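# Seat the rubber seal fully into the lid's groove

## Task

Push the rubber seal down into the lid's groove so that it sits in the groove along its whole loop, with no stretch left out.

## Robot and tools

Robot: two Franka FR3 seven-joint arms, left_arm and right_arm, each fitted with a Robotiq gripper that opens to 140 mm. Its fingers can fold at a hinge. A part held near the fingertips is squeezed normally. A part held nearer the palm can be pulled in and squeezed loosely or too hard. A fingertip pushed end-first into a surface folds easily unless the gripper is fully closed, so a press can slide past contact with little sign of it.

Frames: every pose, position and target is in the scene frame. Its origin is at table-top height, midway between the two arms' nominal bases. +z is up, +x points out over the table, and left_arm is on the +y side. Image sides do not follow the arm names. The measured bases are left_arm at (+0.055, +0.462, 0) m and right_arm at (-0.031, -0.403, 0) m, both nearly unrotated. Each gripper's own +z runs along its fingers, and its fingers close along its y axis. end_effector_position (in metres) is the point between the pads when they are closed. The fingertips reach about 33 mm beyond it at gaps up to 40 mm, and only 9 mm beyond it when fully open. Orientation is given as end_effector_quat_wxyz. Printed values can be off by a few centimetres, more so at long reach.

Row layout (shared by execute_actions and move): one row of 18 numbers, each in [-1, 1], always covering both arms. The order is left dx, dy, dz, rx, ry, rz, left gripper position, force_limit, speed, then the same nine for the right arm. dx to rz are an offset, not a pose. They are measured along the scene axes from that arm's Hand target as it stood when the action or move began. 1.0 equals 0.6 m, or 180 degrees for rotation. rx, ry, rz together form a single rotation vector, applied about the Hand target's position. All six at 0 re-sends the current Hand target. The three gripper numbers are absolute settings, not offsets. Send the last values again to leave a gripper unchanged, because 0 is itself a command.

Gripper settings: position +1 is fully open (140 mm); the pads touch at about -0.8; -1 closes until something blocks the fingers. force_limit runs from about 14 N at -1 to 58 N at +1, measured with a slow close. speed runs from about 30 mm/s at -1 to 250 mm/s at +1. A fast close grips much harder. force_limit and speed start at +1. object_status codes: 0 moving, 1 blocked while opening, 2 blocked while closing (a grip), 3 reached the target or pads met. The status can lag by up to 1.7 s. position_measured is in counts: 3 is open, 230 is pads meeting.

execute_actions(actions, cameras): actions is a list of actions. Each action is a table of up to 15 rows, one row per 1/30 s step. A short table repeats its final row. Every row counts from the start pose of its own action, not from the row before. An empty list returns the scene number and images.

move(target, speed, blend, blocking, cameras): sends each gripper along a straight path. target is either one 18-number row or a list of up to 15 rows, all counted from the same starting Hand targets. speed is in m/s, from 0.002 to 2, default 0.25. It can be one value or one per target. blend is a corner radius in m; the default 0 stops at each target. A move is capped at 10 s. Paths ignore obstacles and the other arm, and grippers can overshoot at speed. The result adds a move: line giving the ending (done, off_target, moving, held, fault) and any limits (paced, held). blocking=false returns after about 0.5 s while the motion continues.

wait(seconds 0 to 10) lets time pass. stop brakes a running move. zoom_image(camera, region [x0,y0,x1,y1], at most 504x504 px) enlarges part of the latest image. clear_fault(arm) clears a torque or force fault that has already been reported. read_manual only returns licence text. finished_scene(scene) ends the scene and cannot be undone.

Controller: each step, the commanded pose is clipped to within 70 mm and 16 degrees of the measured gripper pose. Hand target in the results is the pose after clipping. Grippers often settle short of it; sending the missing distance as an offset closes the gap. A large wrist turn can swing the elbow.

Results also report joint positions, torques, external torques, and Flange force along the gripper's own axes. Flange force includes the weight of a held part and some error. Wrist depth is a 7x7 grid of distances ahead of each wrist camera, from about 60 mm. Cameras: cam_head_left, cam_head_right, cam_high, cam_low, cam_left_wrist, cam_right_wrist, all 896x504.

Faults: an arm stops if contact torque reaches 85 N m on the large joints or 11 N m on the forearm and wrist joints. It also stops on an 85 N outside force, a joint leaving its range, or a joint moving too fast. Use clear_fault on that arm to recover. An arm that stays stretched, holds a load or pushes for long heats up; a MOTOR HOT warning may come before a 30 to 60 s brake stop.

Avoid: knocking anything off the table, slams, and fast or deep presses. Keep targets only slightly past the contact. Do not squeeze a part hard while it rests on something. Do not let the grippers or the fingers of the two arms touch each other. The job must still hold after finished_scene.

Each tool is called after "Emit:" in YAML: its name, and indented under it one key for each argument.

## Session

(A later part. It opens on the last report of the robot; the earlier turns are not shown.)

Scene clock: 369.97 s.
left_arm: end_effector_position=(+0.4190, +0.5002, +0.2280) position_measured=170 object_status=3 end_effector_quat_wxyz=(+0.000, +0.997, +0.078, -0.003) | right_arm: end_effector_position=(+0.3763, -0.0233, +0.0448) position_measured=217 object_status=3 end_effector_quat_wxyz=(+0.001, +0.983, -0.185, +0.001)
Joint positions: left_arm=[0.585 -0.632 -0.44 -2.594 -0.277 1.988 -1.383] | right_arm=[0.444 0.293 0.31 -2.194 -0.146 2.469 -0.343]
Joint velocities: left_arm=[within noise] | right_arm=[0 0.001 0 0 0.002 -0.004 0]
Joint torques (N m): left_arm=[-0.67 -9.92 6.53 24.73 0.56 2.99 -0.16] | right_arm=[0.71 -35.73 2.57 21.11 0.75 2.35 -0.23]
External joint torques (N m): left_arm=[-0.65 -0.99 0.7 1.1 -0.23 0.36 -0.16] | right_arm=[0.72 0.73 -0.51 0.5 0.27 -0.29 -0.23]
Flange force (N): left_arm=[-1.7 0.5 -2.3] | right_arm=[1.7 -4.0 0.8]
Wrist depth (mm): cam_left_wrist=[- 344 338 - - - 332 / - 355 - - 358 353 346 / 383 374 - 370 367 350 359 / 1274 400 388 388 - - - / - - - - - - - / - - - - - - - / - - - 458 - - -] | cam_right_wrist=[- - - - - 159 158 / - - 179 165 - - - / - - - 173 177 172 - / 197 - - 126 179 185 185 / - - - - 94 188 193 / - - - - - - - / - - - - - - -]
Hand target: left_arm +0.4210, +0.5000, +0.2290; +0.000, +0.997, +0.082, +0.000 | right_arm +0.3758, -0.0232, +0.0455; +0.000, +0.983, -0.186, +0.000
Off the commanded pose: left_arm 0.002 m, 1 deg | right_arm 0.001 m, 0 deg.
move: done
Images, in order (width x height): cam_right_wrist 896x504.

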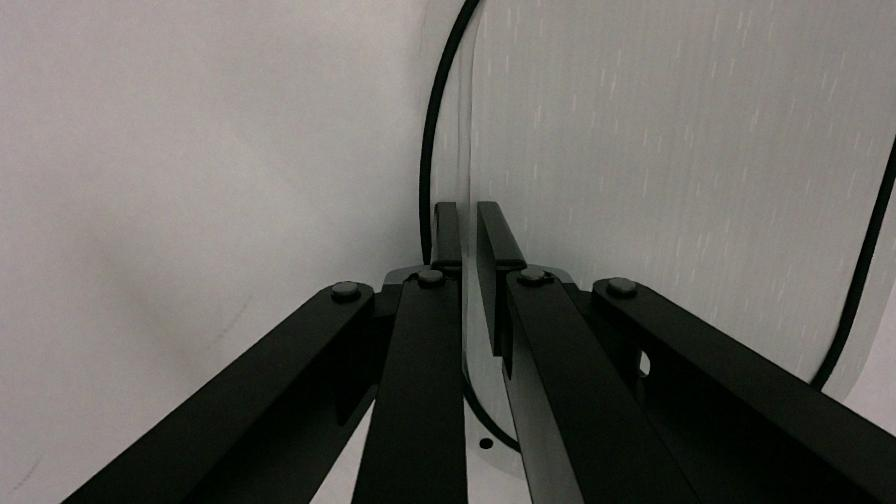

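Emit:
move:
  target:
    - [0,0,0,0,0,0,-0.324,-0.3,-0.2,0,0,0.03,0,0,0,-0.7,-1,-0.5]
    - [0,0,0,0,0,0,-0.324,-0.3,-0.2,-0.155,0.0333,0.03,0,0,0.2333,-1,-1,-0.1]
    - [0,0,0,0,0,0,-0.324,-0.3,-0.2,-0.155,0.0333,0.002,0,0,0.2333,-1,-1,-0.1]
  speed: [0.1,0.3,0.1]
  cameras: ["cam_right_wrist"]

Emit:
zoom_image:
  camera: "cam_right_wrist"
  region: [400, 60, 600, 280]

Scene clock: 379.23 s.
left_arm: end_effector_position=(+0.4190, +0.5002, +0.2280) position_measured=170 object_status=3 end_effector_quat_wxyz=(+0.000, +0.997, +0.078, -0.003) | right_arm: end_effector_position=(+0.2825, -0.0029, +0.0478) position_measured=233 object_status=3 end_effector_quat_wxyz=(+0.000, +0.984, +0.181, -0.001)
Joint positions: left_arm=[0.585 -0.632 -0.44 -2.594 -0.277 1.988 -1.383] | right_arm=[0.356 0.186 0.543 -2.364 -0.163 2.517 -0.912]
Joint velocities: left_arm=[within noise] | right_arm=[0.001 -0.001 -0.001 0.001 -0.001 0.003 0.006]
Joint torques (N m): left_arm=[-0.63 -9.94 6.53 24.74 0.56 2.97 -0.14] | right_arm=[1.43 -27.39 1.81 19.89 -0.09 2.9 0.21]
External joint torques (N m): left_arm=[-0.65 -1.15 0.69 1.14 -0.23 0.35 -0.13] | right_arm=[1.43 1.65 -1.24 -0.04 -0.57 0.23 0.21]
Flange force (N): left_arm=[-2.2 0.6 -2.6] | right_arm=[5.4 -5.3 8.4]
Wrist depth (mm): cam_left_wrist=[343 338 337 338 335 338 332 / 362 362 348 347 343 356 - / 384 - - - - 364 369 / 1287 - 389 383 120 387 381 / - - - 416 - - - / - - - 444 - - - / - - - 454 - - -] | cam_right_wrist=[- - - - 162 160 160 / - 175 - 169 167 172 167 / 192 - - 173 - 172 - / - 197 200 111 - 187 - / - - - - - - 201 / - - - - - - - / - - - - - - -]
Hand target: left_arm +0.4210, +0.5000, +0.2290; +0.000, +0.997, +0.082, +0.000 | right_arm +0.2828, -0.0032, +0.0467; +0.000, +0.984, +0.178, +0.000
Off the commanded pose: left_arm 0.002 m, 1 deg | right_arm 0.001 m, 0 deg.
move: done
Images, in order (width x height): cam_right_wrist 896x504.

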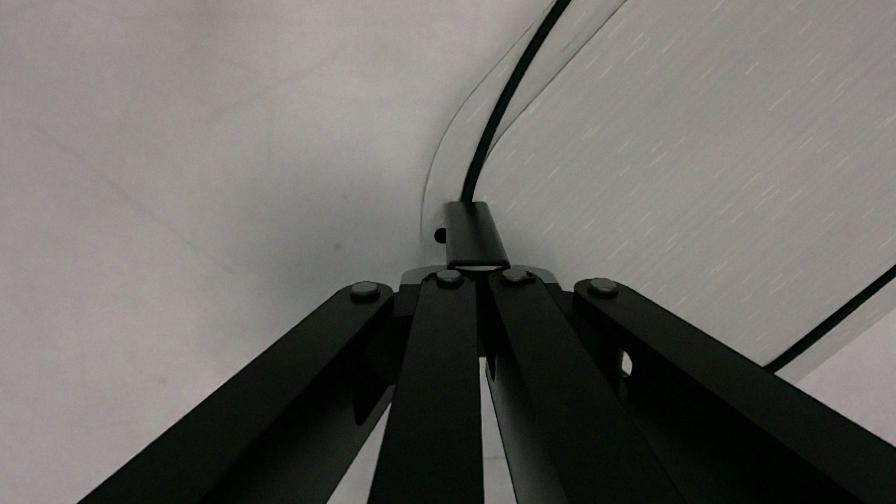

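Scaled by 2.291 from the camera's 896x504 image, which has a finer 1280x720 frame.

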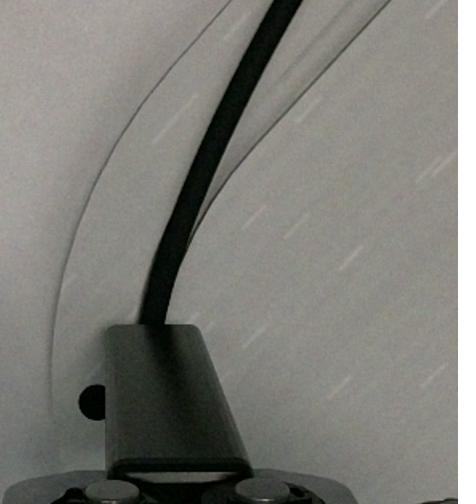

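Emit:
move:
  target:
    - [0,0,0,0,0,0,-0.324,-0.3,-0.2,0.0140,0.0062,-0.002,0,0,-0.05,-1,-1,-0.1]
    - [0,0,0,0,0,0,-0.324,-0.3,-0.2,0.0140,0.0062,-0.0082,0,0,-0.05,-1,-1,-0.1]
    - [0,0,0,0,0,0,-0.324,-0.3,-0.2,0.0147,0.0030,-0.0095,0,0,-0.05,-1,-1,-0.1]
    - [0,0,0,0,0,0,-0.324,-0.3,-0.2,0.0147,0.0030,-0.012,0,0,-0.05,-1,-1,-0.1]
    - [0,0,0,0,0,0,-0.324,-0.3,-0.2,0.0118,-0.0007,-0.0203,0,0,-0.05,-1,-1,-0.1]
    - [0,0,0,0,0,0,-0.324,-0.3,-0.2,0.0144,0.0043,-0.0112,0,0,-0.05,-1,-1,-0.1]
    - [0,0,0,0,0,0,-0.324,-0.3,-0.2,0.0144,0.0043,0.0,0,0,-0.05,-1,-1,-0.1]
  speed: [0.1,0.05,0.02,0.04,0.04,0.05,0.1]
  blend: [0.001,0.0005,0.0005,0.0005,0,0.001,0]
  cameras: ["cam_right_wrist"]

Emit:
zoom_image:
  camera: "cam_right_wrist"
  region: [400, 60, 600, 280]

Scene clock: 384.33 s.
left_arm: end_effector_position=(+0.4190, +0.5002, +0.2280) position_measured=170 object_status=3 end_effector_quat_wxyz=(+0.000, +0.997, +0.078, -0.003) | right_arm: end_effector_position=(+0.2920, -0.0006, +0.0462) position_measured=233 object_status=3 end_effector_quat_wxyz=(+0.000, +0.995, +0.102, +0.001)
Joint positions: left_arm=[0.585 -0.632 -0.44 -2.594 -0.277 1.988 -1.383] | right_arm=[0.409 0.203 0.481 -2.34 -0.164 2.515 -0.762]
Joint velocities: left_arm=[within noise] | right_arm=[-0.001 -0.001 -0.001 -0.001 0.001 -0.005 0]
Joint torques (N m): left_arm=[-0.69 -9.92 6.55 24.7 0.56 2.98 -0.18] | right_arm=[1 -30.05 2.34 20.38 0.82 2.43 -0.15]
External joint torques (N m): left_arm=[-0.68 -0.99 0.72 1.08 -0.22 0.36 -0.18] | right_arm=[1.05 0.43 -0.64 0.49 0.35 -0.23 -0.15]
Flange force (N): left_arm=[-1.8 0.6 -2.3] | right_arm=[2.3 -2.7 0.6]
Wrist depth (mm): cam_left_wrist=[- - 339 336 336 - 330 / 1071 354 357 - 345 348 - / 375 373 379 - - 364 367 / 1307 - 390 148 119 - - / 1393 - - - - - 397 / - - - 449 - - - / - - - 456 - - -] | cam_right_wrist=[- - - - 160 - 162 / - - - 170 167 - 164 / - - - 173 177 - - / 199 - - 112 183 187 - / - - - - - - - / - - - - - - - / - - - - - - -]
Hand target: left_arm +0.4210, +0.5000, +0.2290; +0.000, +0.997, +0.082, +0.000 | right_arm +0.2914, -0.0006, +0.0467; +0.000, +0.995, +0.101, +0.000
Off the commanded pose: left_arm 0.002 m, 1 deg | right_arm 0.001 m, 0 deg.
move: done
Images, in order (width x height): cam_right_wrist 896x504.

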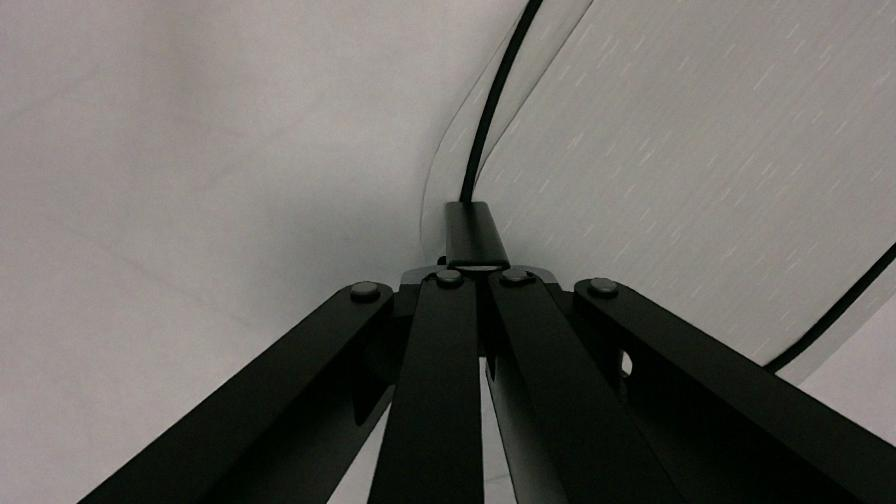

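Scaled by 2.291 from the camera's 896x504 image, which has a finer 1280x720 frame.

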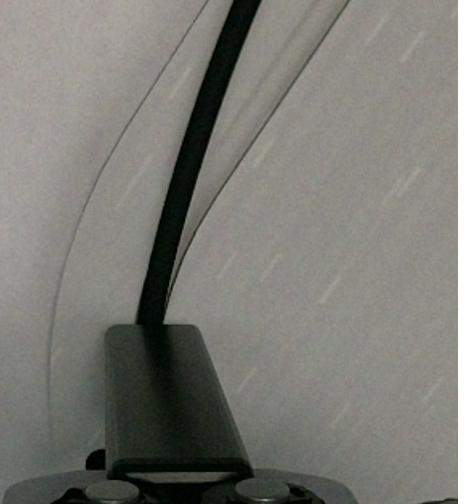

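Emit:
move:
  target:
    - [0,0,0,0,0,0,-0.324,-0.3,-0.2,0.0148,0.0040,-0.002,0,0,-0.05,-1,-1,-0.1]
    - [0,0,0,0,0,0,-0.324,-0.3,-0.2,0.0148,0.0040,-0.0082,0,0,-0.05,-1,-1,-0.1]
    - [0,0,0,0,0,0,-0.324,-0.3,-0.2,0.015,0.0003,-0.0095,0,0,-0.05,-1,-1,-0.1]
    - [0,0,0,0,0,0,-0.324,-0.3,-0.2,0.015,0.0003,-0.012,0,0,-0.05,-1,-1,-0.1]
    - [0,0,0,0,0,0,-0.324,-0.3,-0.2,0.0121,-0.0034,-0.0203,0,0,-0.05,-1,-1,-0.1]
    - [0,0,0,0,0,0,-0.324,-0.3,-0.2,0.0149,0.0020,-0.0112,0,0,-0.05,-1,-1,-0.1]
    - [0,0,0,0,0,0,-0.324,-0.3,-0.2,0.0149,0.0020,0.0,0,0,-0.05,-1,-1,-0.1]
  speed: [0.1,0.05,0.02,0.04,0.04,0.05,0.1]
  blend: [0.001,0.0005,0.0005,0.0005,0,0.001,0]
  cameras: ["cam_right_wrist"]

Emit:
zoom_image:
  camera: "cam_right_wrist"
  region: [400, 60, 600, 280]

Scene clock: 388.57 s.
left_arm: end_effector_position=(+0.4190, +0.5002, +0.2280) position_measured=170 object_status=3 end_effector_quat_wxyz=(+0.000, +0.997, +0.078, -0.003) | right_arm: end_effector_position=(+0.3012, +0.0004, +0.0462) position_measured=233 object_status=3 end_effector_quat_wxyz=(+0.000, +1.000, +0.024, +0.001)
Joint positions: left_arm=[0.585 -0.632 -0.44 -2.594 -0.277 1.988 -1.383] | right_arm=[0.446 0.215 0.433 -2.317 -0.156 2.508 -0.624]
Joint velocities: left_arm=[within noise] | right_arm=[0 0.001 0 0 0.001 -0.004 0]
Joint torques (N m): left_arm=[-0.63 -9.94 6.54 24.69 0.56 2.97 -0.16] | right_arm=[0.97 -31.19 2.29 20.56 0.77 2.38 -0.07]
External joint torques (N m): left_arm=[-0.63 -1.14 0.72 1.18 -0.22 0.36 -0.16] | right_arm=[0.93 0.58 -0.69 0.56 0.31 -0.27 -0.07]
Flange force (N): left_arm=[-2.0 0.5 -2.6] | right_arm=[2.4 -3.6 1.0]
Wrist depth (mm): cam_left_wrist=[333 342 - 343 331 332 325 / - 357 - 356 350 348 - / - 383 374 - 370 353 - / 1314 393 387 - 120 390 386 / 1408 - - 407 - - 403 / - - - 433 - - - / - - - 453 - - -] | cam_right_wrist=[172 - - - 159 - 160 / - - - 167 167 168 - / - - - 176 177 - 173 / - - - 112 - - - / - - - - - - 195 / - - - - - - - / - - - - - - -]
Hand target: left_arm +0.4210, +0.5000, +0.2290; +0.000, +0.997, +0.082, +0.000 | right_arm +0.3004, +0.0006, +0.0467; +0.000, +1.000, +0.022, +0.000
Off the commanded pose: left_arm 0.002 m, 1 deg | right_arm 0.001 m, 0 deg.
move: done
Images, in order (width x height): cam_right_wrist 896x504.

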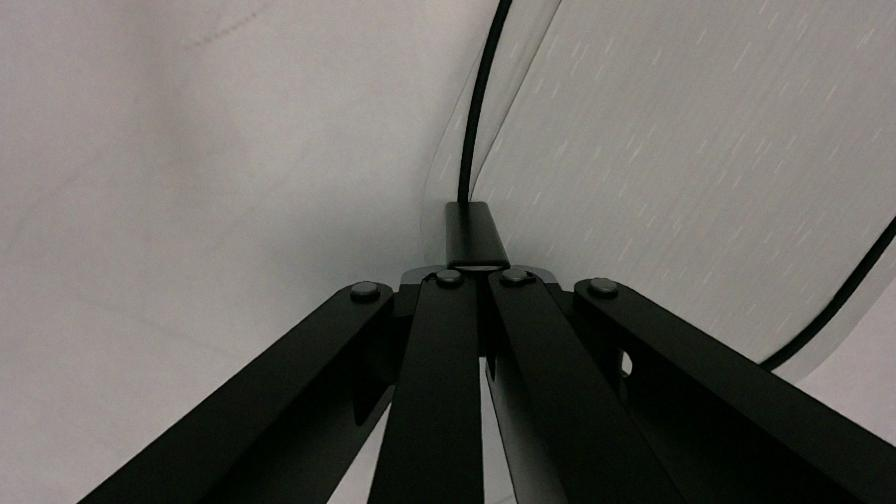

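Scaled by 2.291 from the camera's 896x504 image, which has a finer 1280x720 frame.

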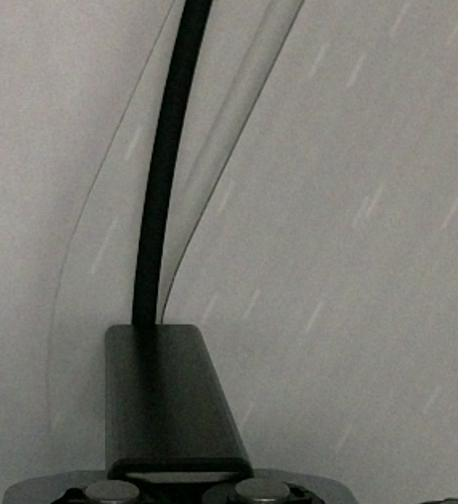

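Emit:
move:
  target:
    - [0,0,0,0,0,0,-0.324,-0.3,-0.2,0.0117,0.0059,-0.002,0,0,-0.035,-1,-1,-0.1]
    - [0,0,0,0,0,0,-0.324,-0.3,-0.2,0.0117,0.0059,-0.0088,0,0,-0.035,-1,-1,-0.1]
    - [0,0,0,0,0,0,-0.324,-0.3,-0.2,0.0114,0.0012,-0.0095,0,0,-0.035,-1,-1,-0.1]
    - [0,0,0,0,0,0,-0.324,-0.3,-0.2,0.0114,0.0012,-0.012,0,0,-0.035,-1,-1,-0.1]
    - [0,0,0,0,0,0,-0.324,-0.3,-0.2,0.0086,-0.0024,-0.0203,0,0,-0.035,-1,-1,-0.1]
    - [0,0,0,0,0,0,-0.324,-0.3,-0.2,0.0115,0.0029,-0.0112,0,0,-0.035,-1,-1,-0.1]
    - [0,0,0,0,0,0,-0.324,-0.3,-0.2,0.0115,0.0029,0.0,0,0,-0.035,-1,-1,-0.1]
  speed: [0.1,0.05,0.02,0.04,0.04,0.05,0.1]
  blend: [0.001,0.0005,0.0005,0.0005,0,0.001,0]
  cameras: ["cam_right_wrist"]

Emit:
zoom_image:
  camera: "cam_right_wrist"
  region: [400, 60, 600, 280]

Scene clock: 393.23 s.
left_arm: end_effector_position=(+0.4190, +0.5002, +0.2280) position_measured=170 object_status=3 end_effector_quat_wxyz=(+0.000, +0.997, +0.078, -0.003) | right_arm: end_effector_position=(+0.3082, +0.0020, +0.0462) position_measured=233 object_status=3 end_effector_quat_wxyz=(+0.000, +1.000, -0.031, +0.001)
Joint positions: left_arm=[0.585 -0.632 -0.44 -2.594 -0.277 1.988 -1.383] | right_arm=[0.474 0.227 0.398 -2.297 -0.151 2.502 -0.526]
Joint velocities: left_arm=[within noise] | right_arm=[-0.002 -0.001 0.001 -0.001 0 -0.004 0]
Joint torques (N m): left_arm=[-0.67 -9.95 6.54 24.72 0.57 2.98 -0.16] | right_arm=[1.02 -32.09 2.39 20.65 0.78 2.39 -0.05]
External joint torques (N m): left_arm=[-0.64 -1.15 0.75 1.1 -0.21 0.35 -0.16] | right_arm=[1.04 0.66 -0.5 0.51 0.31 -0.26 -0.05]
Flange force (N): left_arm=[-2.3 0.5 -2.5] | right_arm=[1.8 -4.0 1.1]
Wrist depth (mm): cam_left_wrist=[341 - 338 338 332 332 331 / 354 - 354 352 359 352 347 / 381 375 - 369 366 365 366 / 1356 395 388 382 120 - 386 / 1432 - - - - - - / - - - - - - - / - - - 448 - - -] | cam_right_wrist=[170 - - 159 158 - 158 / - - - 167 - 164 - / - - - 174 - - 173 / - - - 115 182 - - / - - - - - - - / - - - - - - - / - - - - - - -]
Hand target: left_arm +0.4210, +0.5000, +0.2290; +0.000, +0.997, +0.082, +0.000 | right_arm +0.3073, +0.0023, +0.0467; +0.000, +0.999, -0.033, +0.000
Off the commanded pose: left_arm 0.002 m, 1 deg | right_arm 0.001 m, 0 deg.
move: done
Images, in order (width x height): cam_right_wrist 896x504.

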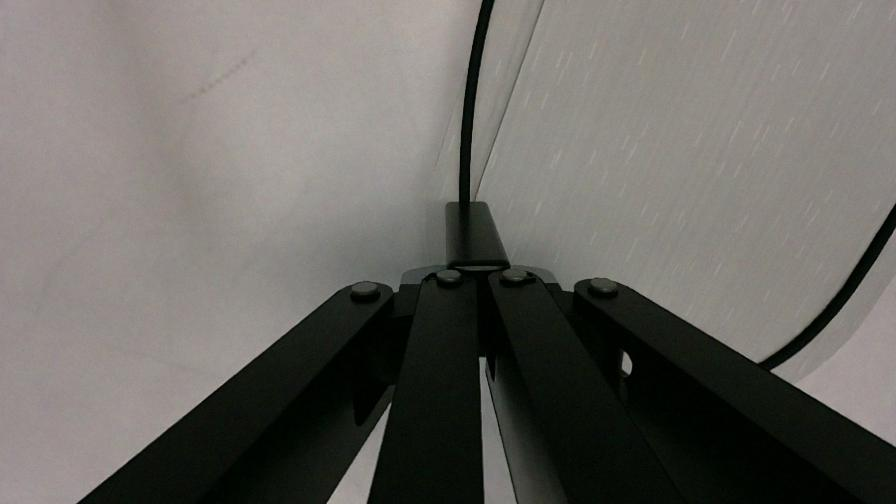

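Scaled by 2.291 from the camera's 896x504 image, which has a finer 1280x720 frame.

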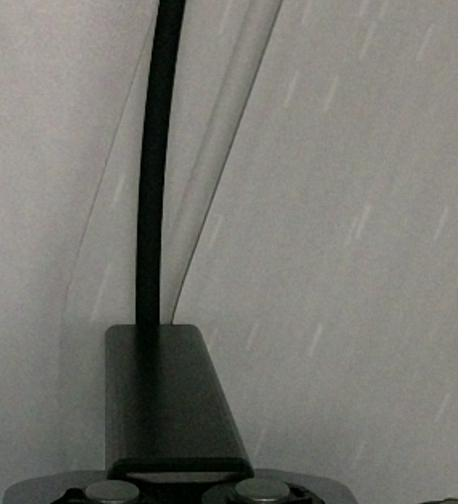

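Emit:
move:
  target:
    - [0,0,0,0,0,0,-0.324,-0.3,-0.2,0.0003,0.0042,-0.002,0,0,0.011,-1,-1,-0.1]
    - [0,0,0,0,0,0,-0.324,-0.3,-0.2,0.0003,0.0042,-0.0095,0,0,0.011,-1,-1,-0.1]
    - [0,0,0,0,0,0,-0.324,-0.3,-0.2,-0.0002,-0.0033,-0.0105,0,0,-0.017,-1,-1,-0.1]
    - [0,0,0,0,0,0,-0.324,-0.3,-0.2,-0.0002,-0.0033,-0.013,0,0,-0.017,-1,-1,-0.1]
    - [0,0,0,0,0,0,-0.324,-0.3,-0.2,-0.0029,-0.0053,-0.0203,0,0,-0.017,-1,-1,-0.1]
    - [0,0,0,0,0,0,-0.324,-0.3,-0.2,0,0,-0.0112,0,0,0,-1,-1,-0.1]
    - [0,0,0,0,0,0,-0.324,-0.3,-0.2,0,0,0.0,0,0,0,-1,-1,-0.1]
  speed: [0.1,0.05,0.02,0.04,0.04,0.05,0.1]
  blend: [0.001,0.0005,0.0005,0.0005,0,0.001,0]
  cameras: ["cam_right_wrist"]

Emit:
zoom_image:
  camera: "cam_right_wrist"
  region: [400, 60, 600, 280]

Scene clock: 399.93 s.
left_arm: end_effector_position=(+0.4190, +0.5002, +0.2280) position_measured=170 object_status=3 end_effector_quat_wxyz=(+0.000, +0.997, +0.078, -0.003) | right_arm: end_effector_position=(+0.3078, +0.0022, +0.0462) position_measured=233 object_status=3 end_effector_quat_wxyz=(+0.001, +0.999, -0.035, +0.001)
Joint positions: left_arm=[0.585 -0.632 -0.44 -2.594 -0.277 1.988 -1.383] | right_arm=[0.471 0.227 0.402 -2.297 -0.153 2.502 -0.515]
Joint velocities: left_arm=[within noise] | right_arm=[-0.001 0.002 -0.001 0.001 0 -0.001 -0.007]
Joint torques (N m): left_arm=[-0.68 -9.96 6.56 24.72 0.56 2.97 -0.17] | right_arm=[0.55 -31.97 2.63 20.65 0.79 2.38 -0.47]
External joint torques (N m): left_arm=[-0.64 -1.08 0.75 1.08 -0.22 0.34 -0.17] | right_arm=[0.53 0.73 -0.33 0.55 0.33 -0.26 -0.47]
Flange force (N): left_arm=[-2.1 0.5 -2.5] | right_arm=[2.7 -2.8 0.3]
Wrist depth (mm): cam_left_wrist=[348 - - - 336 336 - / 360 355 352 354 351 347 351 / 373 375 372 370 370 368 365 / 1341 - 387 - 131 386 387 / 1393 - - - - - - / - - - - - - - / - - - 449 - - -] | cam_right_wrist=[170 - - 158 - - 160 / - - - 166 - - - / - - - - - - - / - 199 - 115 - - 185 / 213 - - - - - 194 / - - - - - - - / - - - - - - -]
Hand target: left_arm +0.4210, +0.5000, +0.2290; +0.000, +0.997, +0.082, +0.000 | right_arm +0.3073, +0.0023, +0.0467; +0.000, +0.999, -0.033, +0.000
Off the commanded pose: left_arm 0.002 m, 1 deg | right_arm 0.001 m, 0 deg.
move: done
Images, in order (width x height): cam_right_wrist 896x504.

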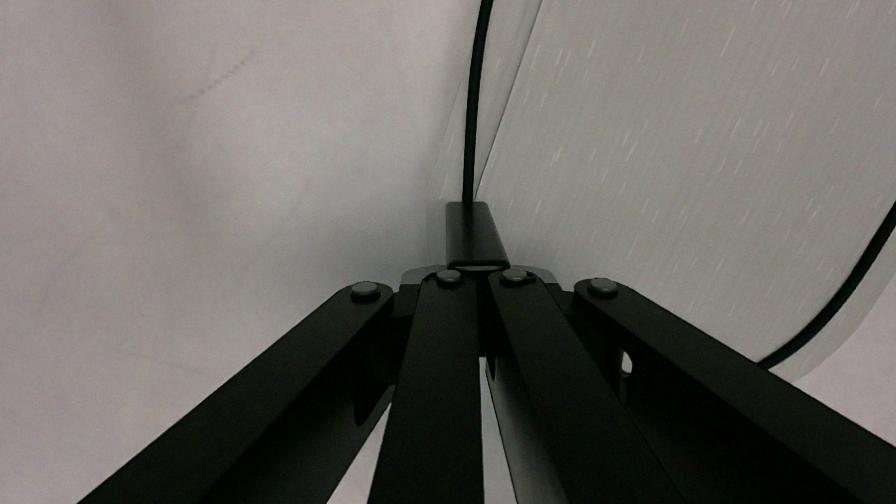

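Scaled by 2.291 from the camera's 896x504 image, which has a finer 1280x720 frame.

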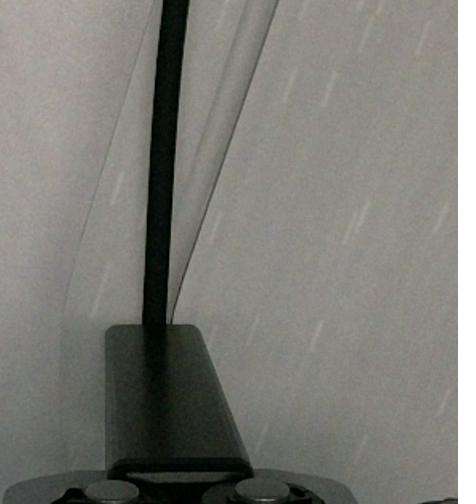

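Emit:
move:
  target:
    - [0,0,0,0,0,0,-0.324,-0.3,-0.2,0.0108,0.0037,-0.002,0,0,-0.025,-1,-1,-0.1]
    - [0,0,0,0,0,0,-0.324,-0.3,-0.2,0.0108,0.0037,-0.0095,0,0,-0.025,-1,-1,-0.1]
    - [0,0,0,0,0,0,-0.324,-0.3,-0.2,0.0094,-0.0037,-0.0105,0,0,-0.053,-1,-1,-0.1]
    - [0,0,0,0,0,0,-0.324,-0.3,-0.2,0.0094,-0.0037,-0.013,0,0,-0.053,-1,-1,-0.1]
    - [0,0,0,0,0,0,-0.324,-0.3,-0.2,0.0069,-0.0057,-0.0203,0,0,-0.053,-1,-1,-0.1]
    - [0,0,0,0,0,0,-0.324,-0.3,-0.2,0.01,-0.0004,-0.0112,0,0,-0.036,-1,-1,-0.1]
    - [0,0,0,0,0,0,-0.324,-0.3,-0.2,0.01,-0.0004,0.0,0,0,-0.036,-1,-1,-0.1]
  speed: [0.1,0.05,0.02,0.04,0.04,0.05,0.1]
  blend: [0.001,0.0005,0.0005,0.0005,0,0.001,0]
  cameras: ["cam_right_wrist"]

Emit:
zoom_image:
  camera: "cam_right_wrist"
  region: [400, 60, 600, 280]

Scene clock: 407.87 s.
left_arm: end_effector_position=(+0.4190, +0.5002, +0.2280) position_measured=170 object_status=3 end_effector_quat_wxyz=(+0.000, +0.997, +0.078, -0.003) | right_arm: end_effector_position=(+0.3138, +0.0019, +0.0462) position_measured=233 object_status=3 end_effector_quat_wxyz=(+0.001, +0.996, -0.092, +0.001)
Joint positions: left_arm=[0.585 -0.632 -0.44 -2.594 -0.277 1.988 -1.383] | right_arm=[0.484 0.234 0.381 -2.284 -0.149 2.497 -0.414]
Joint velocities: left_arm=[within noise] | right_arm=[0 -0.001 0.001 0 0.001 -0.001 -0.006]
Joint torques (N m): left_arm=[-0.67 -9.98 6.5 24.73 0.56 2.98 -0.21] | right_arm=[0.49 -32.5 2.62 20.69 0.77 2.35 -0.47]
External joint torques (N m): left_arm=[-0.7 -1.11 0.62 1.11 -0.23 0.34 -0.21] | right_arm=[0.6 0.72 -0.17 0.54 0.3 -0.28 -0.47]
Flange force (N): left_arm=[-2.0 0.8 -2.4] | right_arm=[2.2 -3.2 0.3]
Wrist depth (mm): cam_left_wrist=[342 332 335 338 334 336 332 / 362 357 - 351 353 354 336 / 1370 377 365 372 371 - - / - 394 388 381 120 383 389 / 1448 - - - - - 412 / - - - 441 - - - / - - - 455 - - -] | cam_right_wrist=[- - - 162 159 160 - / - - - 166 - 167 165 / 191 - - 171 - 174 - / - - - 112 - - - / - 208 - - - - 193 / 221 - - - - - - / - - - - - - -]
Hand target: left_arm +0.4210, +0.5000, +0.2290; +0.000, +0.997, +0.082, +0.000 | right_arm +0.3133, +0.0021, +0.0467; +0.000, +0.996, -0.089, +0.000
Off the commanded pose: left_arm 0.002 m, 1 deg | right_arm 0.001 m, 0 deg.
move: done
Images, in order (width x height): cam_right_wrist 896x504.

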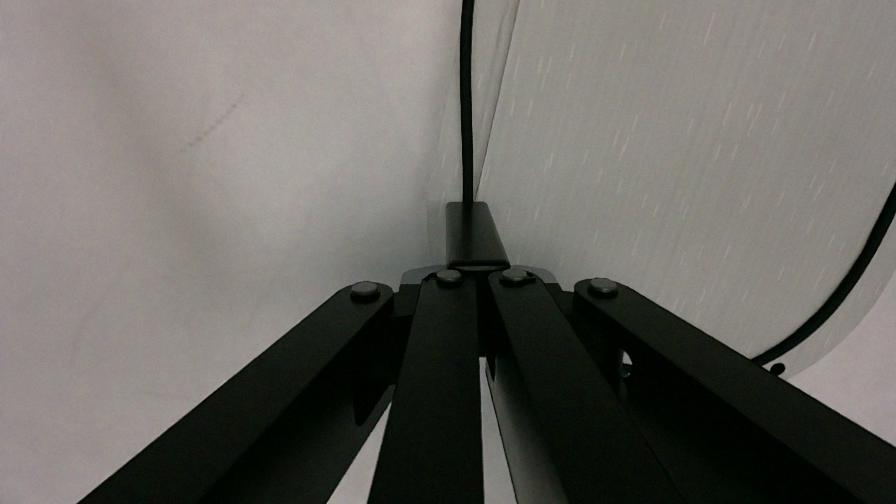

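Scaled by 2.291 from the camera's 896x504 image, which has a finer 1280x720 frame.

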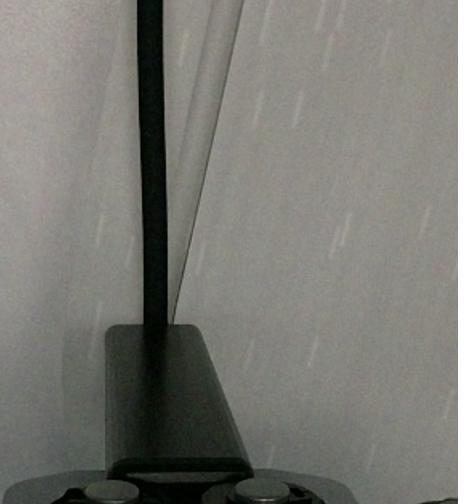

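Emit:
move:
  target:
    - [0,0,0,0,0,0,-0.324,-0.3,-0.2,0.0111,0.0027,-0.002,0,0,-0.022,-1,-1,-0.1]
    - [0,0,0,0,0,0,-0.324,-0.3,-0.2,0.0111,0.0027,-0.0095,0,0,-0.022,-1,-1,-0.1]
    - [0,0,0,0,0,0,-0.324,-0.3,-0.2,0.0089,-0.0048,-0.0105,0,0,-0.053,-1,-1,-0.1]
    - [0,0,0,0,0,0,-0.324,-0.3,-0.2,0.0089,-0.0048,-0.013,0,0,-0.053,-1,-1,-0.1]
    - [0,0,0,0,0,0,-0.324,-0.3,-0.2,0.0065,-0.0068,-0.0203,0,0,-0.053,-1,-1,-0.1]
    - [0,0,0,0,0,0,-0.324,-0.3,-0.2,0.0099,-0.0013,-0.0112,0,0,-0.035,-1,-1,-0.1]
    - [0,0,0,0,0,0,-0.324,-0.3,-0.2,0.0099,-0.0013,0.0,0,0,-0.035,-1,-1,-0.1]
  speed: [0.1,0.05,0.02,0.04,0.04,0.05,0.1]
  blend: [0.001,0.0005,0.0005,0.0005,0,0.001,0]
  cameras: ["cam_right_wrist"]

Emit:
zoom_image:
  camera: "cam_right_wrist"
  region: [400, 60, 600, 280]

Scene clock: 414.30 s.
left_arm: end_effector_position=(+0.4190, +0.5002, +0.2280) position_measured=170 object_status=3 end_effector_quat_wxyz=(+0.000, +0.997, +0.078, -0.003) | right_arm: end_effector_position=(+0.3198, +0.0011, +0.0462) position_measured=233 object_status=3 end_effector_quat_wxyz=(+0.001, +0.989, -0.146, +0.001)
Joint positions: left_arm=[0.585 -0.632 -0.44 -2.594 -0.277 1.988 -1.383] | right_arm=[0.493 0.241 0.363 -2.272 -0.146 2.494 -0.316]
Joint velocities: left_arm=[within noise] | right_arm=[-0.001 -0.001 0.001 0.001 -0.001 -0.002 -0.006]
Joint torques (N m): left_arm=[-0.68 -9.91 6.56 24.69 0.55 2.98 -0.18] | right_arm=[0.52 -32.98 2.61 20.74 0.75 2.36 -0.51]
External joint torques (N m): left_arm=[-0.63 -1.02 0.76 1.04 -0.23 0.35 -0.18] | right_arm=[0.54 0.75 -0.23 0.54 0.29 -0.26 -0.51]
Flange force (N): left_arm=[-2.0 0.5 -2.3] | right_arm=[2.1 -3.4 0.4]
Wrist depth (mm): cam_left_wrist=[- 338 338 - - 334 332 / 362 357 353 - 346 349 347 / 1214 373 367 368 363 370 368 / 1268 396 - 384 120 - 380 / - - - - - - - / - - - - - - - / - - - 441 - - -] | cam_right_wrist=[- - - 159 156 - 157 / - - - 166 - 167 162 / - - - - - 171 175 / - - - 112 - - 182 / - 210 - - - - 193 / - - - - - - - / - - - - - - -]
Hand target: left_arm +0.4210, +0.5000, +0.2290; +0.000, +0.997, +0.082, +0.000 | right_arm +0.3192, +0.0013, +0.0467; +0.000, +0.990, -0.144, +0.000
Off the commanded pose: left_arm 0.002 m, 1 deg | right_arm 0.001 m, 0 deg.
move: done
Images, in order (width x height): cam_right_wrist 896x504.

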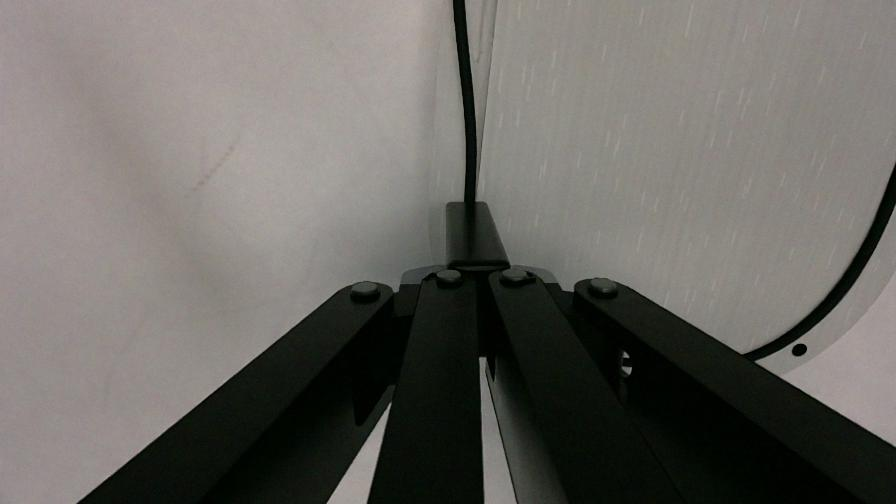

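Scaled by 2.291 from the camera's 896x504 image, which has a finer 1280x720 frame.

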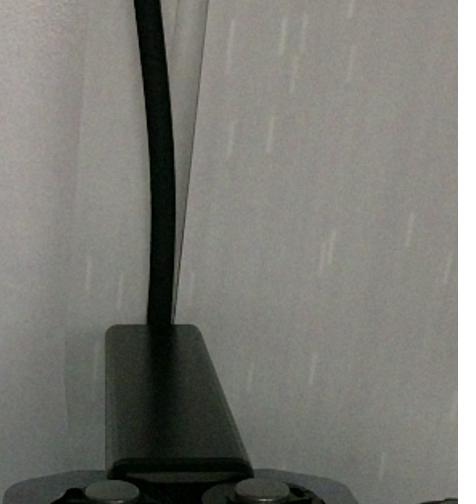

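Emit:
move:
  target:
    - [0,0,0,0,0,0,-0.324,-0.3,-0.2,0.0135,-0.0024,-0.002,0,0,-0.022,-1,-1,-0.1]
    - [0,0,0,0,0,0,-0.324,-0.3,-0.2,0.0135,-0.0024,-0.0095,0,0,-0.022,-1,-1,-0.1]
    - [0,0,0,0,0,0,-0.324,-0.3,-0.2,0.0115,-0.0075,-0.0105,0,0,-0.031,-1,-1,-0.1]
    - [0,0,0,0,0,0,-0.324,-0.3,-0.2,0.0115,-0.0075,-0.013,0,0,-0.031,-1,-1,-0.1]
    - [0,0,0,0,0,0,-0.324,-0.3,-0.2,0.0091,-0.0100,-0.0203,0,0,-0.028,-1,-1,-0.1]
    - [0,0,0,0,0,0,-0.324,-0.3,-0.2,0.0124,-0.0051,-0.0112,0,0,-0.026,-1,-1,-0.1]
    - [0,0,0,0,0,0,-0.324,-0.3,-0.2,0.0124,-0.0051,0.0,0,0,-0.026,-1,-1,-0.1]
  speed: [0.1,0.05,0.02,0.04,0.04,0.05,0.1]
  blend: [0.001,0.0005,0.0005,0.0005,0,0.001,0]
  cameras: ["cam_right_wrist"]

Emit:
zoom_image:
  camera: "cam_right_wrist"
  region: [400, 60, 600, 280]

Scene clock: 419.13 s.
left_arm: end_effector_position=(+0.4190, +0.5002, +0.2280) position_measured=170 object_status=3 end_effector_quat_wxyz=(+0.000, +0.997, +0.078, -0.003) | right_arm: end_effector_position=(+0.3273, -0.0018, +0.0462) position_measured=233 object_status=3 end_effector_quat_wxyz=(+0.000, +0.983, -0.186, +0.001)
Joint positions: left_arm=[0.585 -0.632 -0.44 -2.594 -0.277 1.988 -1.383] | right_arm=[0.5 0.246 0.342 -2.263 -0.14 2.491 -0.255]
Joint velocities: left_arm=[within noise] | right_arm=[-0.001 0.001 0 0.001 0 -0.005 0]
Joint torques (N m): left_arm=[-0.69 -9.97 6.52 24.71 0.56 2.98 -0.16] | right_arm=[0.52 -33.45 2.5 20.77 0.78 2.42 -0.45]
External joint torques (N m): left_arm=[-0.72 -1.14 0.66 1.09 -0.23 0.35 -0.16] | right_arm=[0.37 0.85 -0.43 0.49 0.32 -0.21 -0.45]
Flange force (N): left_arm=[-2.3 0.7 -2.4] | right_arm=[2.0 -3.4 0.8]
Wrist depth (mm): cam_left_wrist=[343 335 337 340 334 - 337 / 367 363 359 356 344 345 351 / 1274 - 368 376 367 - 363 / 1307 401 383 148 119 393 383 / 1377 - - 415 - - 399 / - - - - - - - / - - - 447 - - -] | cam_right_wrist=[- - 169 159 - - 155 / - 175 - 164 165 167 - / - - - 169 - 173 - / - - 193 115 - - 183 / - - - - - - - / - - - - - - - / - - - - - - -]
Hand target: left_arm +0.4210, +0.5000, +0.2290; +0.000, +0.997, +0.082, +0.000 | right_arm +0.3266, -0.0017, +0.0467; +0.000, +0.983, -0.184, +0.000
Off the commanded pose: left_arm 0.002 m, 1 deg | right_arm 0.001 m, 0 deg.
move: done
Images, in order (width x height): cam_right_wrist 896x504.

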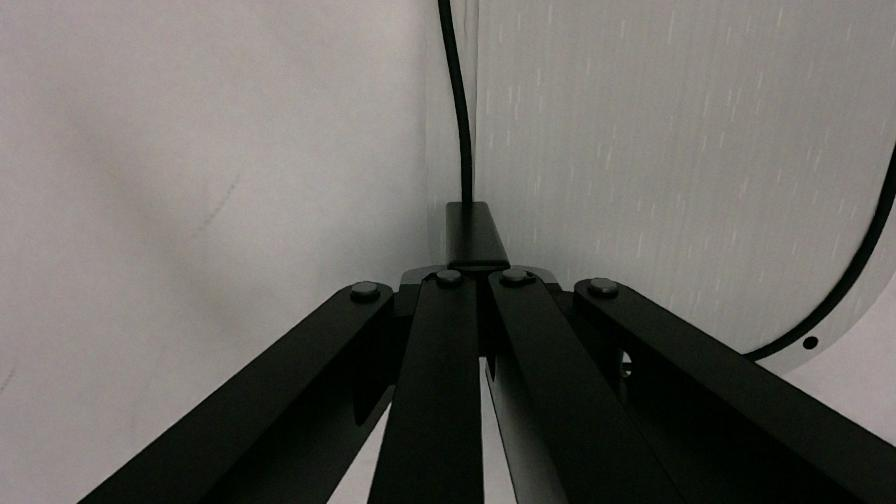

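Scaled by 2.291 from the camera's 896x504 image, which has a finer 1280x720 frame.

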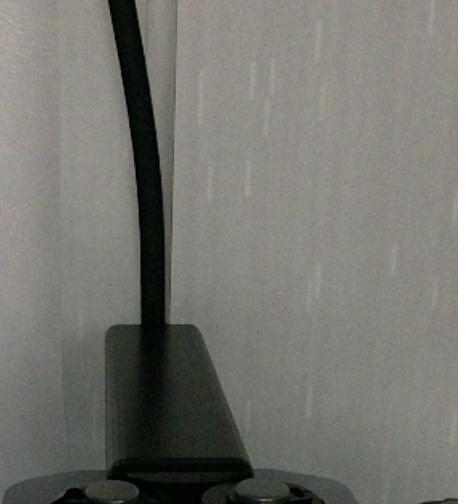

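Emit:
move:
  target:
    - [0,0,0,0,0,0,-0.324,-0.3,-0.2,0.0150,-0.0030,-0.002,0,0,0,-1,-1,-0.1]
    - [0,0,0,0,0,0,-0.324,-0.3,-0.2,0.0150,-0.0030,-0.0095,0,0,0,-1,-1,-0.1]
    - [0,0,0,0,0,0,-0.324,-0.3,-0.2,0.0131,-0.0077,-0.0105,0,0,-0.003,-1,-1,-0.1]
    - [0,0,0,0,0,0,-0.324,-0.3,-0.2,0.0131,-0.0077,-0.013,0,0,-0.003,-1,-1,-0.1]
    - [0,0,0,0,0,0,-0.324,-0.3,-0.2,0.0107,-0.0104,-0.0203,0,0,0,-1,-1,-0.1]
    - [0,0,0,0,0,0,-0.324,-0.3,-0.2,0.0139,-0.0058,-0.0112,0,0,0,-1,-1,-0.1]
    - [0,0,0,0,0,0,-0.324,-0.3,-0.2,0.0139,-0.0058,0.0,0,0,0,-1,-1,-0.1]
  speed: [0.1,0.05,0.02,0.04,0.04,0.05,0.1]
  blend: [0.001,0.0005,0.0005,0.0005,0,0.001,0]
  cameras: ["cam_right_wrist"]

Emit:
zoom_image:
  camera: "cam_right_wrist"
  region: [400, 60, 600, 280]

Scene clock: 422.40 s.
left_arm: end_effector_position=(+0.4190, +0.5002, +0.2280) position_measured=170 object_status=3 end_effector_quat_wxyz=(+0.000, +0.997, +0.078, -0.003) | right_arm: end_effector_position=(+0.3357, -0.0053, +0.0462) position_measured=233 object_status=3 end_effector_quat_wxyz=(+0.000, +0.983, -0.186, +0.002)
Joint positions: left_arm=[0.585 -0.632 -0.44 -2.594 -0.277 1.988 -1.383] | right_arm=[0.487 0.253 0.339 -2.252 -0.142 2.487 -0.268]
Joint velocities: left_arm=[within noise] | right_arm=[-0.001 0 0 0 0 -0.004 -0.003]
Joint torques (N m): left_arm=[-0.62 -9.91 6.51 24.73 0.56 2.99 -0.16] | right_arm=[0.6 -33.73 2.59 20.79 0.78 2.36 -0.45]
External joint torques (N m): left_arm=[-0.73 -1.03 0.55 1.12 -0.23 0.35 -0.16] | right_arm=[0.57 0.68 -0.27 0.56 0.32 -0.25 -0.45]
Flange force (N): left_arm=[-1.7 0.8 -2.3] | right_arm=[1.7 -3.5 0.3]
Wrist depth (mm): cam_left_wrist=[341 341 324 337 334 333 330 / 1108 - - 354 354 - 347 / 381 374 366 367 363 360 368 / - 395 - 385 120 384 388 / - - - 416 - - 380 / - - - - - - - / - - - 453 - - -] | cam_right_wrist=[- 172 - 158 - - 156 / - - - 169 - 167 - / - - - 170 176 - - / - - - 116 - - - / - - - - - - - / - - - - - - - / - - - - - - -]
Hand target: left_arm +0.4210, +0.5000, +0.2290; +0.000, +0.997, +0.082, +0.000 | right_arm +0.3350, -0.0052, +0.0467; +0.000, +0.983, -0.184, +0.000
Off the commanded pose: left_arm 0.002 m, 1 deg | right_arm 0.001 m, 0 deg.
move: done
Images, in order (width x height): cam_right_wrist 896x504.

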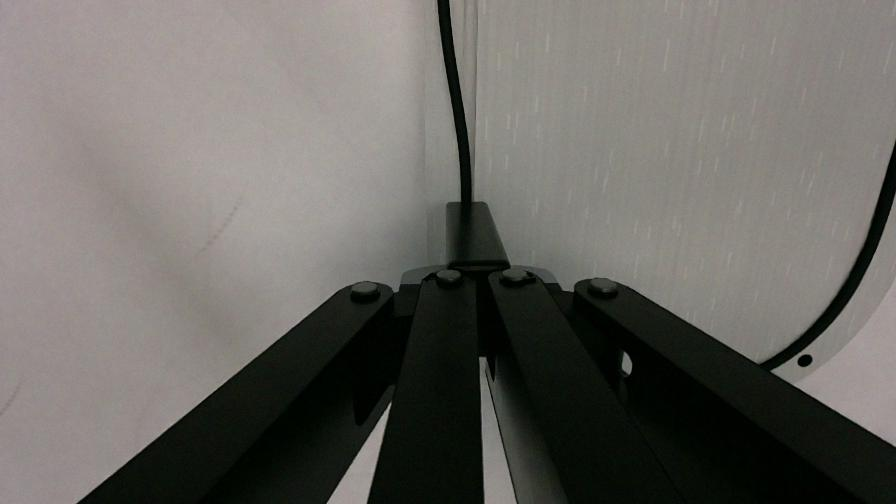

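Scaled by 2.291 from the camera's 896x504 image, which has a finer 1280x720 frame.

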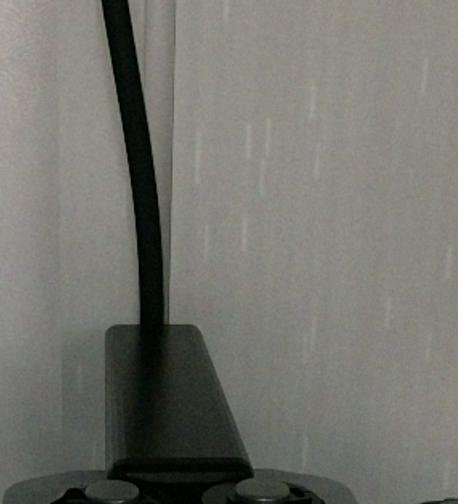

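Emit:
move:
  target:
    - [0,0,0,0,0,0,-0.324,-0.3,-0.2,0.0152,-0.0024,-0.002,0,0,0,-1,-1,-0.1]
    - [0,0,0,0,0,0,-0.324,-0.3,-0.2,0.0152,-0.0024,-0.0095,0,0,0,-1,-1,-0.1]
    - [0,0,0,0,0,0,-0.324,-0.3,-0.2,0.0131,-0.0078,-0.0105,0,0,-0.003,-1,-1,-0.1]
    - [0,0,0,0,0,0,-0.324,-0.3,-0.2,0.0131,-0.0078,-0.013,0,0,-0.003,-1,-1,-0.1]
    - [0,0,0,0,0,0,-0.324,-0.3,-0.2,0.0107,-0.0102,-0.0203,0,0,0,-1,-1,-0.1]
    - [0,0,0,0,0,0,-0.324,-0.3,-0.2,0.0140,-0.0055,-0.0112,0,0,0,-1,-1,-0.1]
    - [0,0,0,0,0,0,-0.324,-0.3,-0.2,0.0140,-0.0055,0.0,0,0,0,-1,-1,-0.1]
  speed: [0.1,0.05,0.02,0.04,0.04,0.05,0.1]
  blend: [0.001,0.0005,0.0005,0.0005,0,0.001,0]
  cameras: ["cam_right_wrist"]

Emit:
zoom_image:
  camera: "cam_right_wrist"
  region: [400, 60, 600, 280]

Scene clock: 425.77 s.
left_arm: end_effector_position=(+0.4190, +0.5002, +0.2280) position_measured=170 object_status=3 end_effector_quat_wxyz=(+0.000, +0.997, +0.078, -0.003) | right_arm: end_effector_position=(+0.3441, -0.0086, +0.0462) position_measured=233 object_status=3 end_effector_quat_wxyz=(+0.000, +0.983, -0.186, +0.002)
Joint positions: left_arm=[0.585 -0.632 -0.44 -2.594 -0.277 1.988 -1.383] | right_arm=[0.475 0.261 0.337 -2.24 -0.145 2.483 -0.282]
Joint velocities: left_arm=[within noise] | right_arm=[-0.001 0 0.001 0 0 -0.005 -0.003]
Joint torques (N m): left_arm=[-0.69 -9.92 6.53 24.76 0.56 2.98 -0.16] | right_arm=[0.58 -34.08 2.62 20.86 0.79 2.35 -0.44]
External joint torques (N m): left_arm=[-0.73 -1.04 0.64 1.15 -0.22 0.35 -0.16] | right_arm=[0.52 0.87 -0.36 0.46 0.32 -0.28 -0.44]
Flange force (N): left_arm=[-1.8 0.7 -2.4] | right_arm=[1.9 -3.6 0.7]
Wrist depth (mm): cam_left_wrist=[344 335 338 336 334 332 334 / 354 357 353 353 353 350 347 / 1202 - - 370 370 - 366 / 1300 388 - 385 120 396 387 / 1377 - - 416 - - 405 / - - - 436 - - - / - - - 450 - - -] | cam_right_wrist=[- 171 - 160 161 - - / - - - 167 166 - 166 / - - - 175 - - - / - - - 112 180 186 183 / - - - - - 191 - / - - - - - - - / - - - - - - -]
Hand target: left_arm +0.4210, +0.5000, +0.2290; +0.000, +0.997, +0.082, +0.000 | right_arm +0.3434, -0.0085, +0.0467; +0.000, +0.983, -0.184, +0.000
Off the commanded pose: left_arm 0.002 m, 1 deg | right_arm 0.001 m, 0 deg.
move: done
Images, in order (width x height): cam_right_wrist 896x504.

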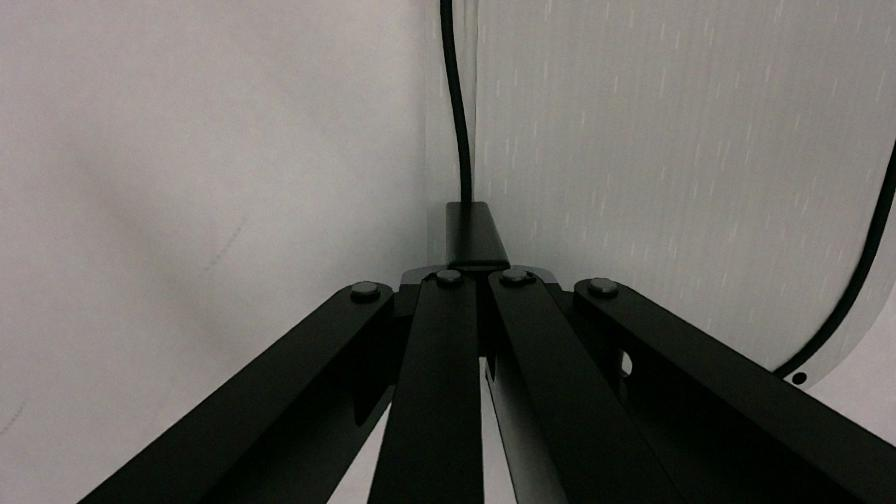

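Scaled by 2.291 from the camera's 896x504 image, which has a finer 1280x720 frame.

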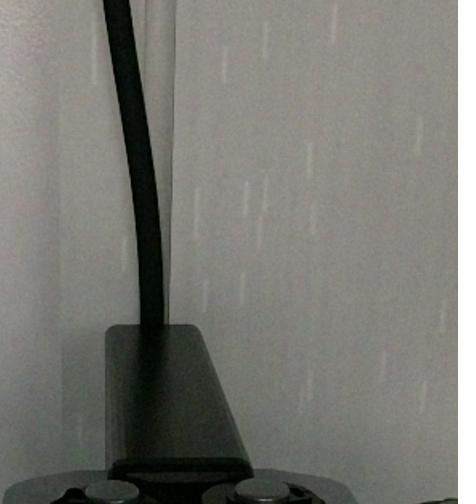

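Emit:
move:
  target:
    - [0,0,0,0,0,0,-0.324,-0.3,-0.2,0.0183,-0.0036,-0.002,0,0,0,-1,-1,-0.1]
    - [0,0,0,0,0,0,-0.324,-0.3,-0.2,0.0183,-0.0036,-0.0095,0,0,0,-1,-1,-0.1]
    - [0,0,0,0,0,0,-0.324,-0.3,-0.2,0.0162,-0.0090,-0.0105,0,0,-0.003,-1,-1,-0.1]
    - [0,0,0,0,0,0,-0.324,-0.3,-0.2,0.0162,-0.0090,-0.013,0,0,-0.003,-1,-1,-0.1]
    - [0,0,0,0,0,0,-0.324,-0.3,-0.2,0.0138,-0.0115,-0.0203,0,0,0,-1,-1,-0.1]
    - [0,0,0,0,0,0,-0.324,-0.3,-0.2,0.0171,-0.0067,-0.0112,0,0,0,-1,-1,-0.1]
    - [0,0,0,0,0,0,-0.324,-0.3,-0.2,0.0171,-0.0067,0.0,0,0,0,-1,-1,-0.1]
  speed: [0.1,0.05,0.02,0.04,0.04,0.05,0.1]
  blend: [0.001,0.0005,0.0005,0.0005,0,0.001,0]
  cameras: ["cam_right_wrist"]

Emit:
zoom_image:
  camera: "cam_right_wrist"
  region: [400, 60, 600, 280]

Scene clock: 429.17 s.
left_arm: end_effector_position=(+0.4190, +0.5002, +0.2280) position_measured=170 object_status=3 end_effector_quat_wxyz=(+0.000, +0.997, +0.078, -0.003) | right_arm: end_effector_position=(+0.3543, -0.0127, +0.0462) position_measured=233 object_status=3 end_effector_quat_wxyz=(+0.000, +0.983, -0.186, +0.002)
Joint positions: left_arm=[0.585 -0.632 -0.44 -2.594 -0.277 1.988 -1.383] | right_arm=[0.46 0.271 0.334 -2.225 -0.148 2.478 -0.299]
Joint velocities: left_arm=[within noise] | right_arm=[-0.001 0 0.001 -0.001 0 -0.004 -0.004]
Joint torques (N m): left_arm=[-0.65 -9.95 6.54 24.71 0.56 2.98 -0.16] | right_arm=[0.49 -34.46 2.77 20.93 0.78 2.33 -0.38]
External joint torques (N m): left_arm=[-0.59 -0.97 0.76 1.03 -0.23 0.35 -0.16] | right_arm=[0.47 0.83 -0.28 0.51 0.3 -0.29 -0.38]
Flange force (N): left_arm=[-1.8 0.4 -2.2] | right_arm=[1.9 -3.7 0.6]
Wrist depth (mm): cam_left_wrist=[343 339 339 337 335 331 326 / 1148 354 354 353 349 351 341 / 1274 - 370 - - - 366 / 401 392 - - 120 384 381 / 1385 - - - - - - / - - - - - - - / - - - 448 - - -] | cam_right_wrist=[- - - 159 157 - 157 / - - - 165 164 - - / - - 191 177 174 174 - / 200 - 196 140 179 - - / - - - - - - 195 / - - - - - - - / - - - - - - -]
Hand target: left_arm +0.4210, +0.5000, +0.2290; +0.000, +0.997, +0.082, +0.000 | right_arm +0.3536, -0.0125, +0.0467; +0.000, +0.983, -0.184, +0.000
Off the commanded pose: left_arm 0.002 m, 1 deg | right_arm 0.001 m, 0 deg.
move: done
Images, in order (width x height): cam_right_wrist 896x504.

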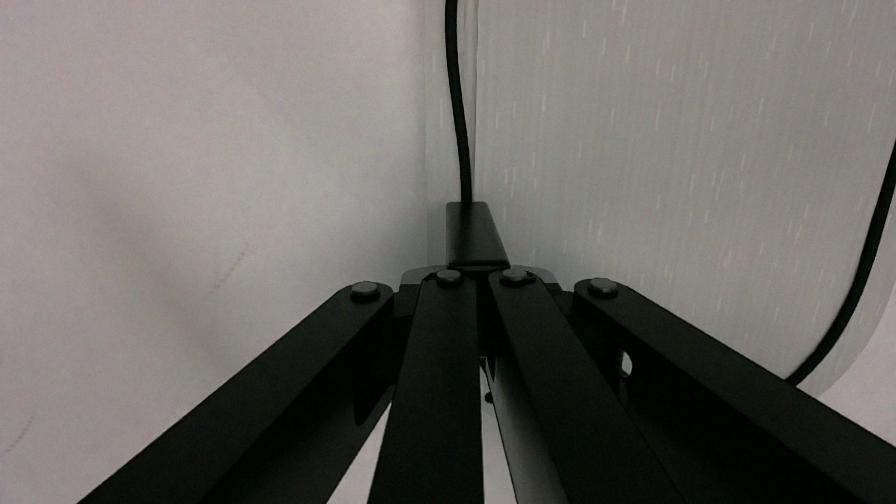

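Scaled by 2.291 from the camera's 896x504 image, which has a finer 1280x720 frame.

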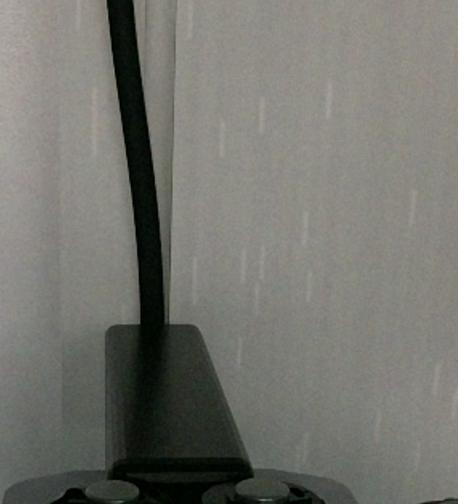

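Works well. Repeat with the same step.

Emit:
move:
  target:
    - [0,0,0,0,0,0,-0.324,-0.3,-0.2,0.0183,-0.0036,-0.002,0,0,0,-1,-1,-0.1]
    - [0,0,0,0,0,0,-0.324,-0.3,-0.2,0.0183,-0.0036,-0.0095,0,0,0,-1,-1,-0.1]
    - [0,0,0,0,0,0,-0.324,-0.3,-0.2,0.0162,-0.0090,-0.0105,0,0,-0.003,-1,-1,-0.1]
    - [0,0,0,0,0,0,-0.324,-0.3,-0.2,0.0162,-0.0090,-0.013,0,0,-0.003,-1,-1,-0.1]
    - [0,0,0,0,0,0,-0.324,-0.3,-0.2,0.0138,-0.0115,-0.0203,0,0,0,-1,-1,-0.1]
    - [0,0,0,0,0,0,-0.324,-0.3,-0.2,0.0171,-0.0067,-0.0112,0,0,0,-1,-1,-0.1]
    - [0,0,0,0,0,0,-0.324,-0.3,-0.2,0.0171,-0.0067,0.0,0,0,0,-1,-1,-0.1]
  speed: [0.1,0.05,0.02,0.04,0.04,0.05,0.1]
  blend: [0.001,0.0005,0.0005,0.0005,0,0.001,0]
  cameras: ["cam_right_wrist"]

Emit:
zoom_image:
  camera: "cam_right_wrist"
  region: [400, 60, 600, 280]

Scene clock: 431.93 s.
left_arm: end_effector_position=(+0.4190, +0.5002, +0.2280) position_measured=170 object_status=3 end_effector_quat_wxyz=(+0.000, +0.997, +0.078, -0.003) | right_arm: end_effector_position=(+0.3646, -0.0167, +0.0463) position_measured=233 object_status=3 end_effector_quat_wxyz=(+0.000, +0.983, -0.186, +0.002)
Joint positions: left_arm=[0.585 -0.632 -0.44 -2.594 -0.277 1.988 -1.383] | right_arm=[0.445 0.282 0.331 -2.208 -0.151 2.472 -0.315]
Joint velocities: left_arm=[within noise] | right_arm=[-0.001 0 0.001 -0.001 0.001 -0.004 -0.005]
Joint torques (N m): left_arm=[-0.66 -9.9 6.56 24.75 0.55 2.99 -0.18] | right_arm=[0.57 -34.86 2.88 21 0.75 2.34 -0.44]
External joint torques (N m): left_arm=[-0.69 -1.04 0.71 1.12 -0.23 0.35 -0.18] | right_arm=[0.57 0.86 -0.26 0.48 0.27 -0.29 -0.44]
Flange force (N): left_arm=[-1.9 0.6 -2.4] | right_arm=[2.0 -3.8 0.7]
Wrist depth (mm): cam_left_wrist=[1208 341 337 337 334 327 333 / 1208 360 366 - - 349 347 / 1208 - - 365 368 - - / 1363 391 389 - 119 394 386 / 1377 - - 415 - - 408 / - - - - - - - / - - - 456 - - -] | cam_right_wrist=[- - - 161 159 - 153 / - - - 167 163 166 - / - - - 173 - - - / - - - 126 - - 182 / - - - - - - 189 / - - - - - - - / - - - - - - -]
Hand target: left_arm +0.4210, +0.5000, +0.2290; +0.000, +0.997, +0.082, +0.000 | right_arm +0.3639, -0.0166, +0.0467; +0.000, +0.983, -0.184, +0.000
Off the commanded pose: left_arm 0.002 m, 1 deg | right_arm 0.001 m, 0 deg.
move: done
Images, in order (width x height): cam_right_wrist 896x504.

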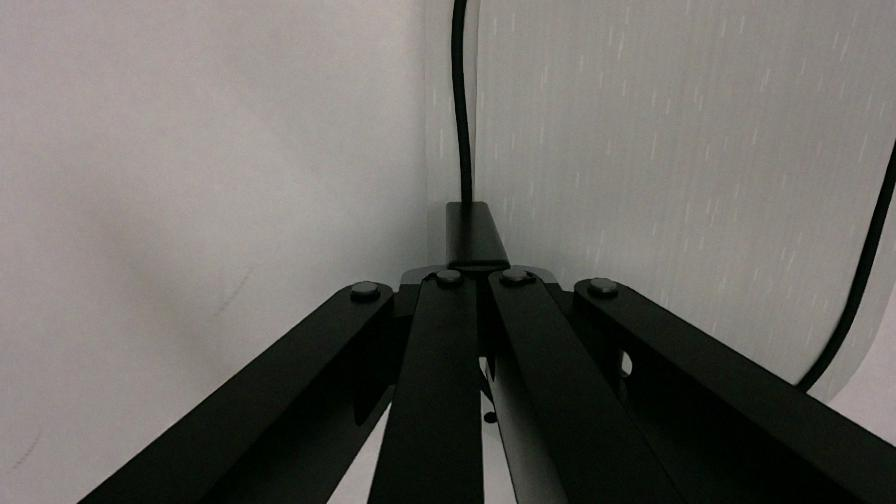

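Scaled by 2.291 from the camera's 896x504 image, which has a finer 1280x720 frame.

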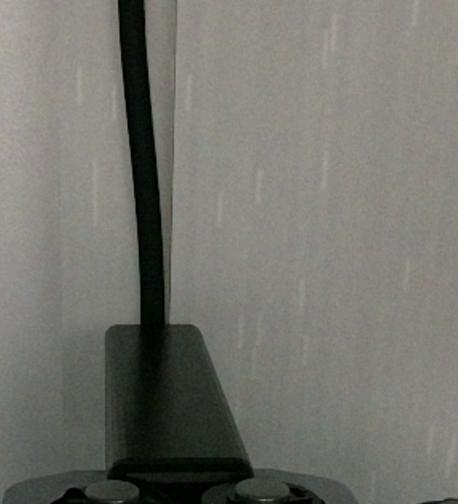

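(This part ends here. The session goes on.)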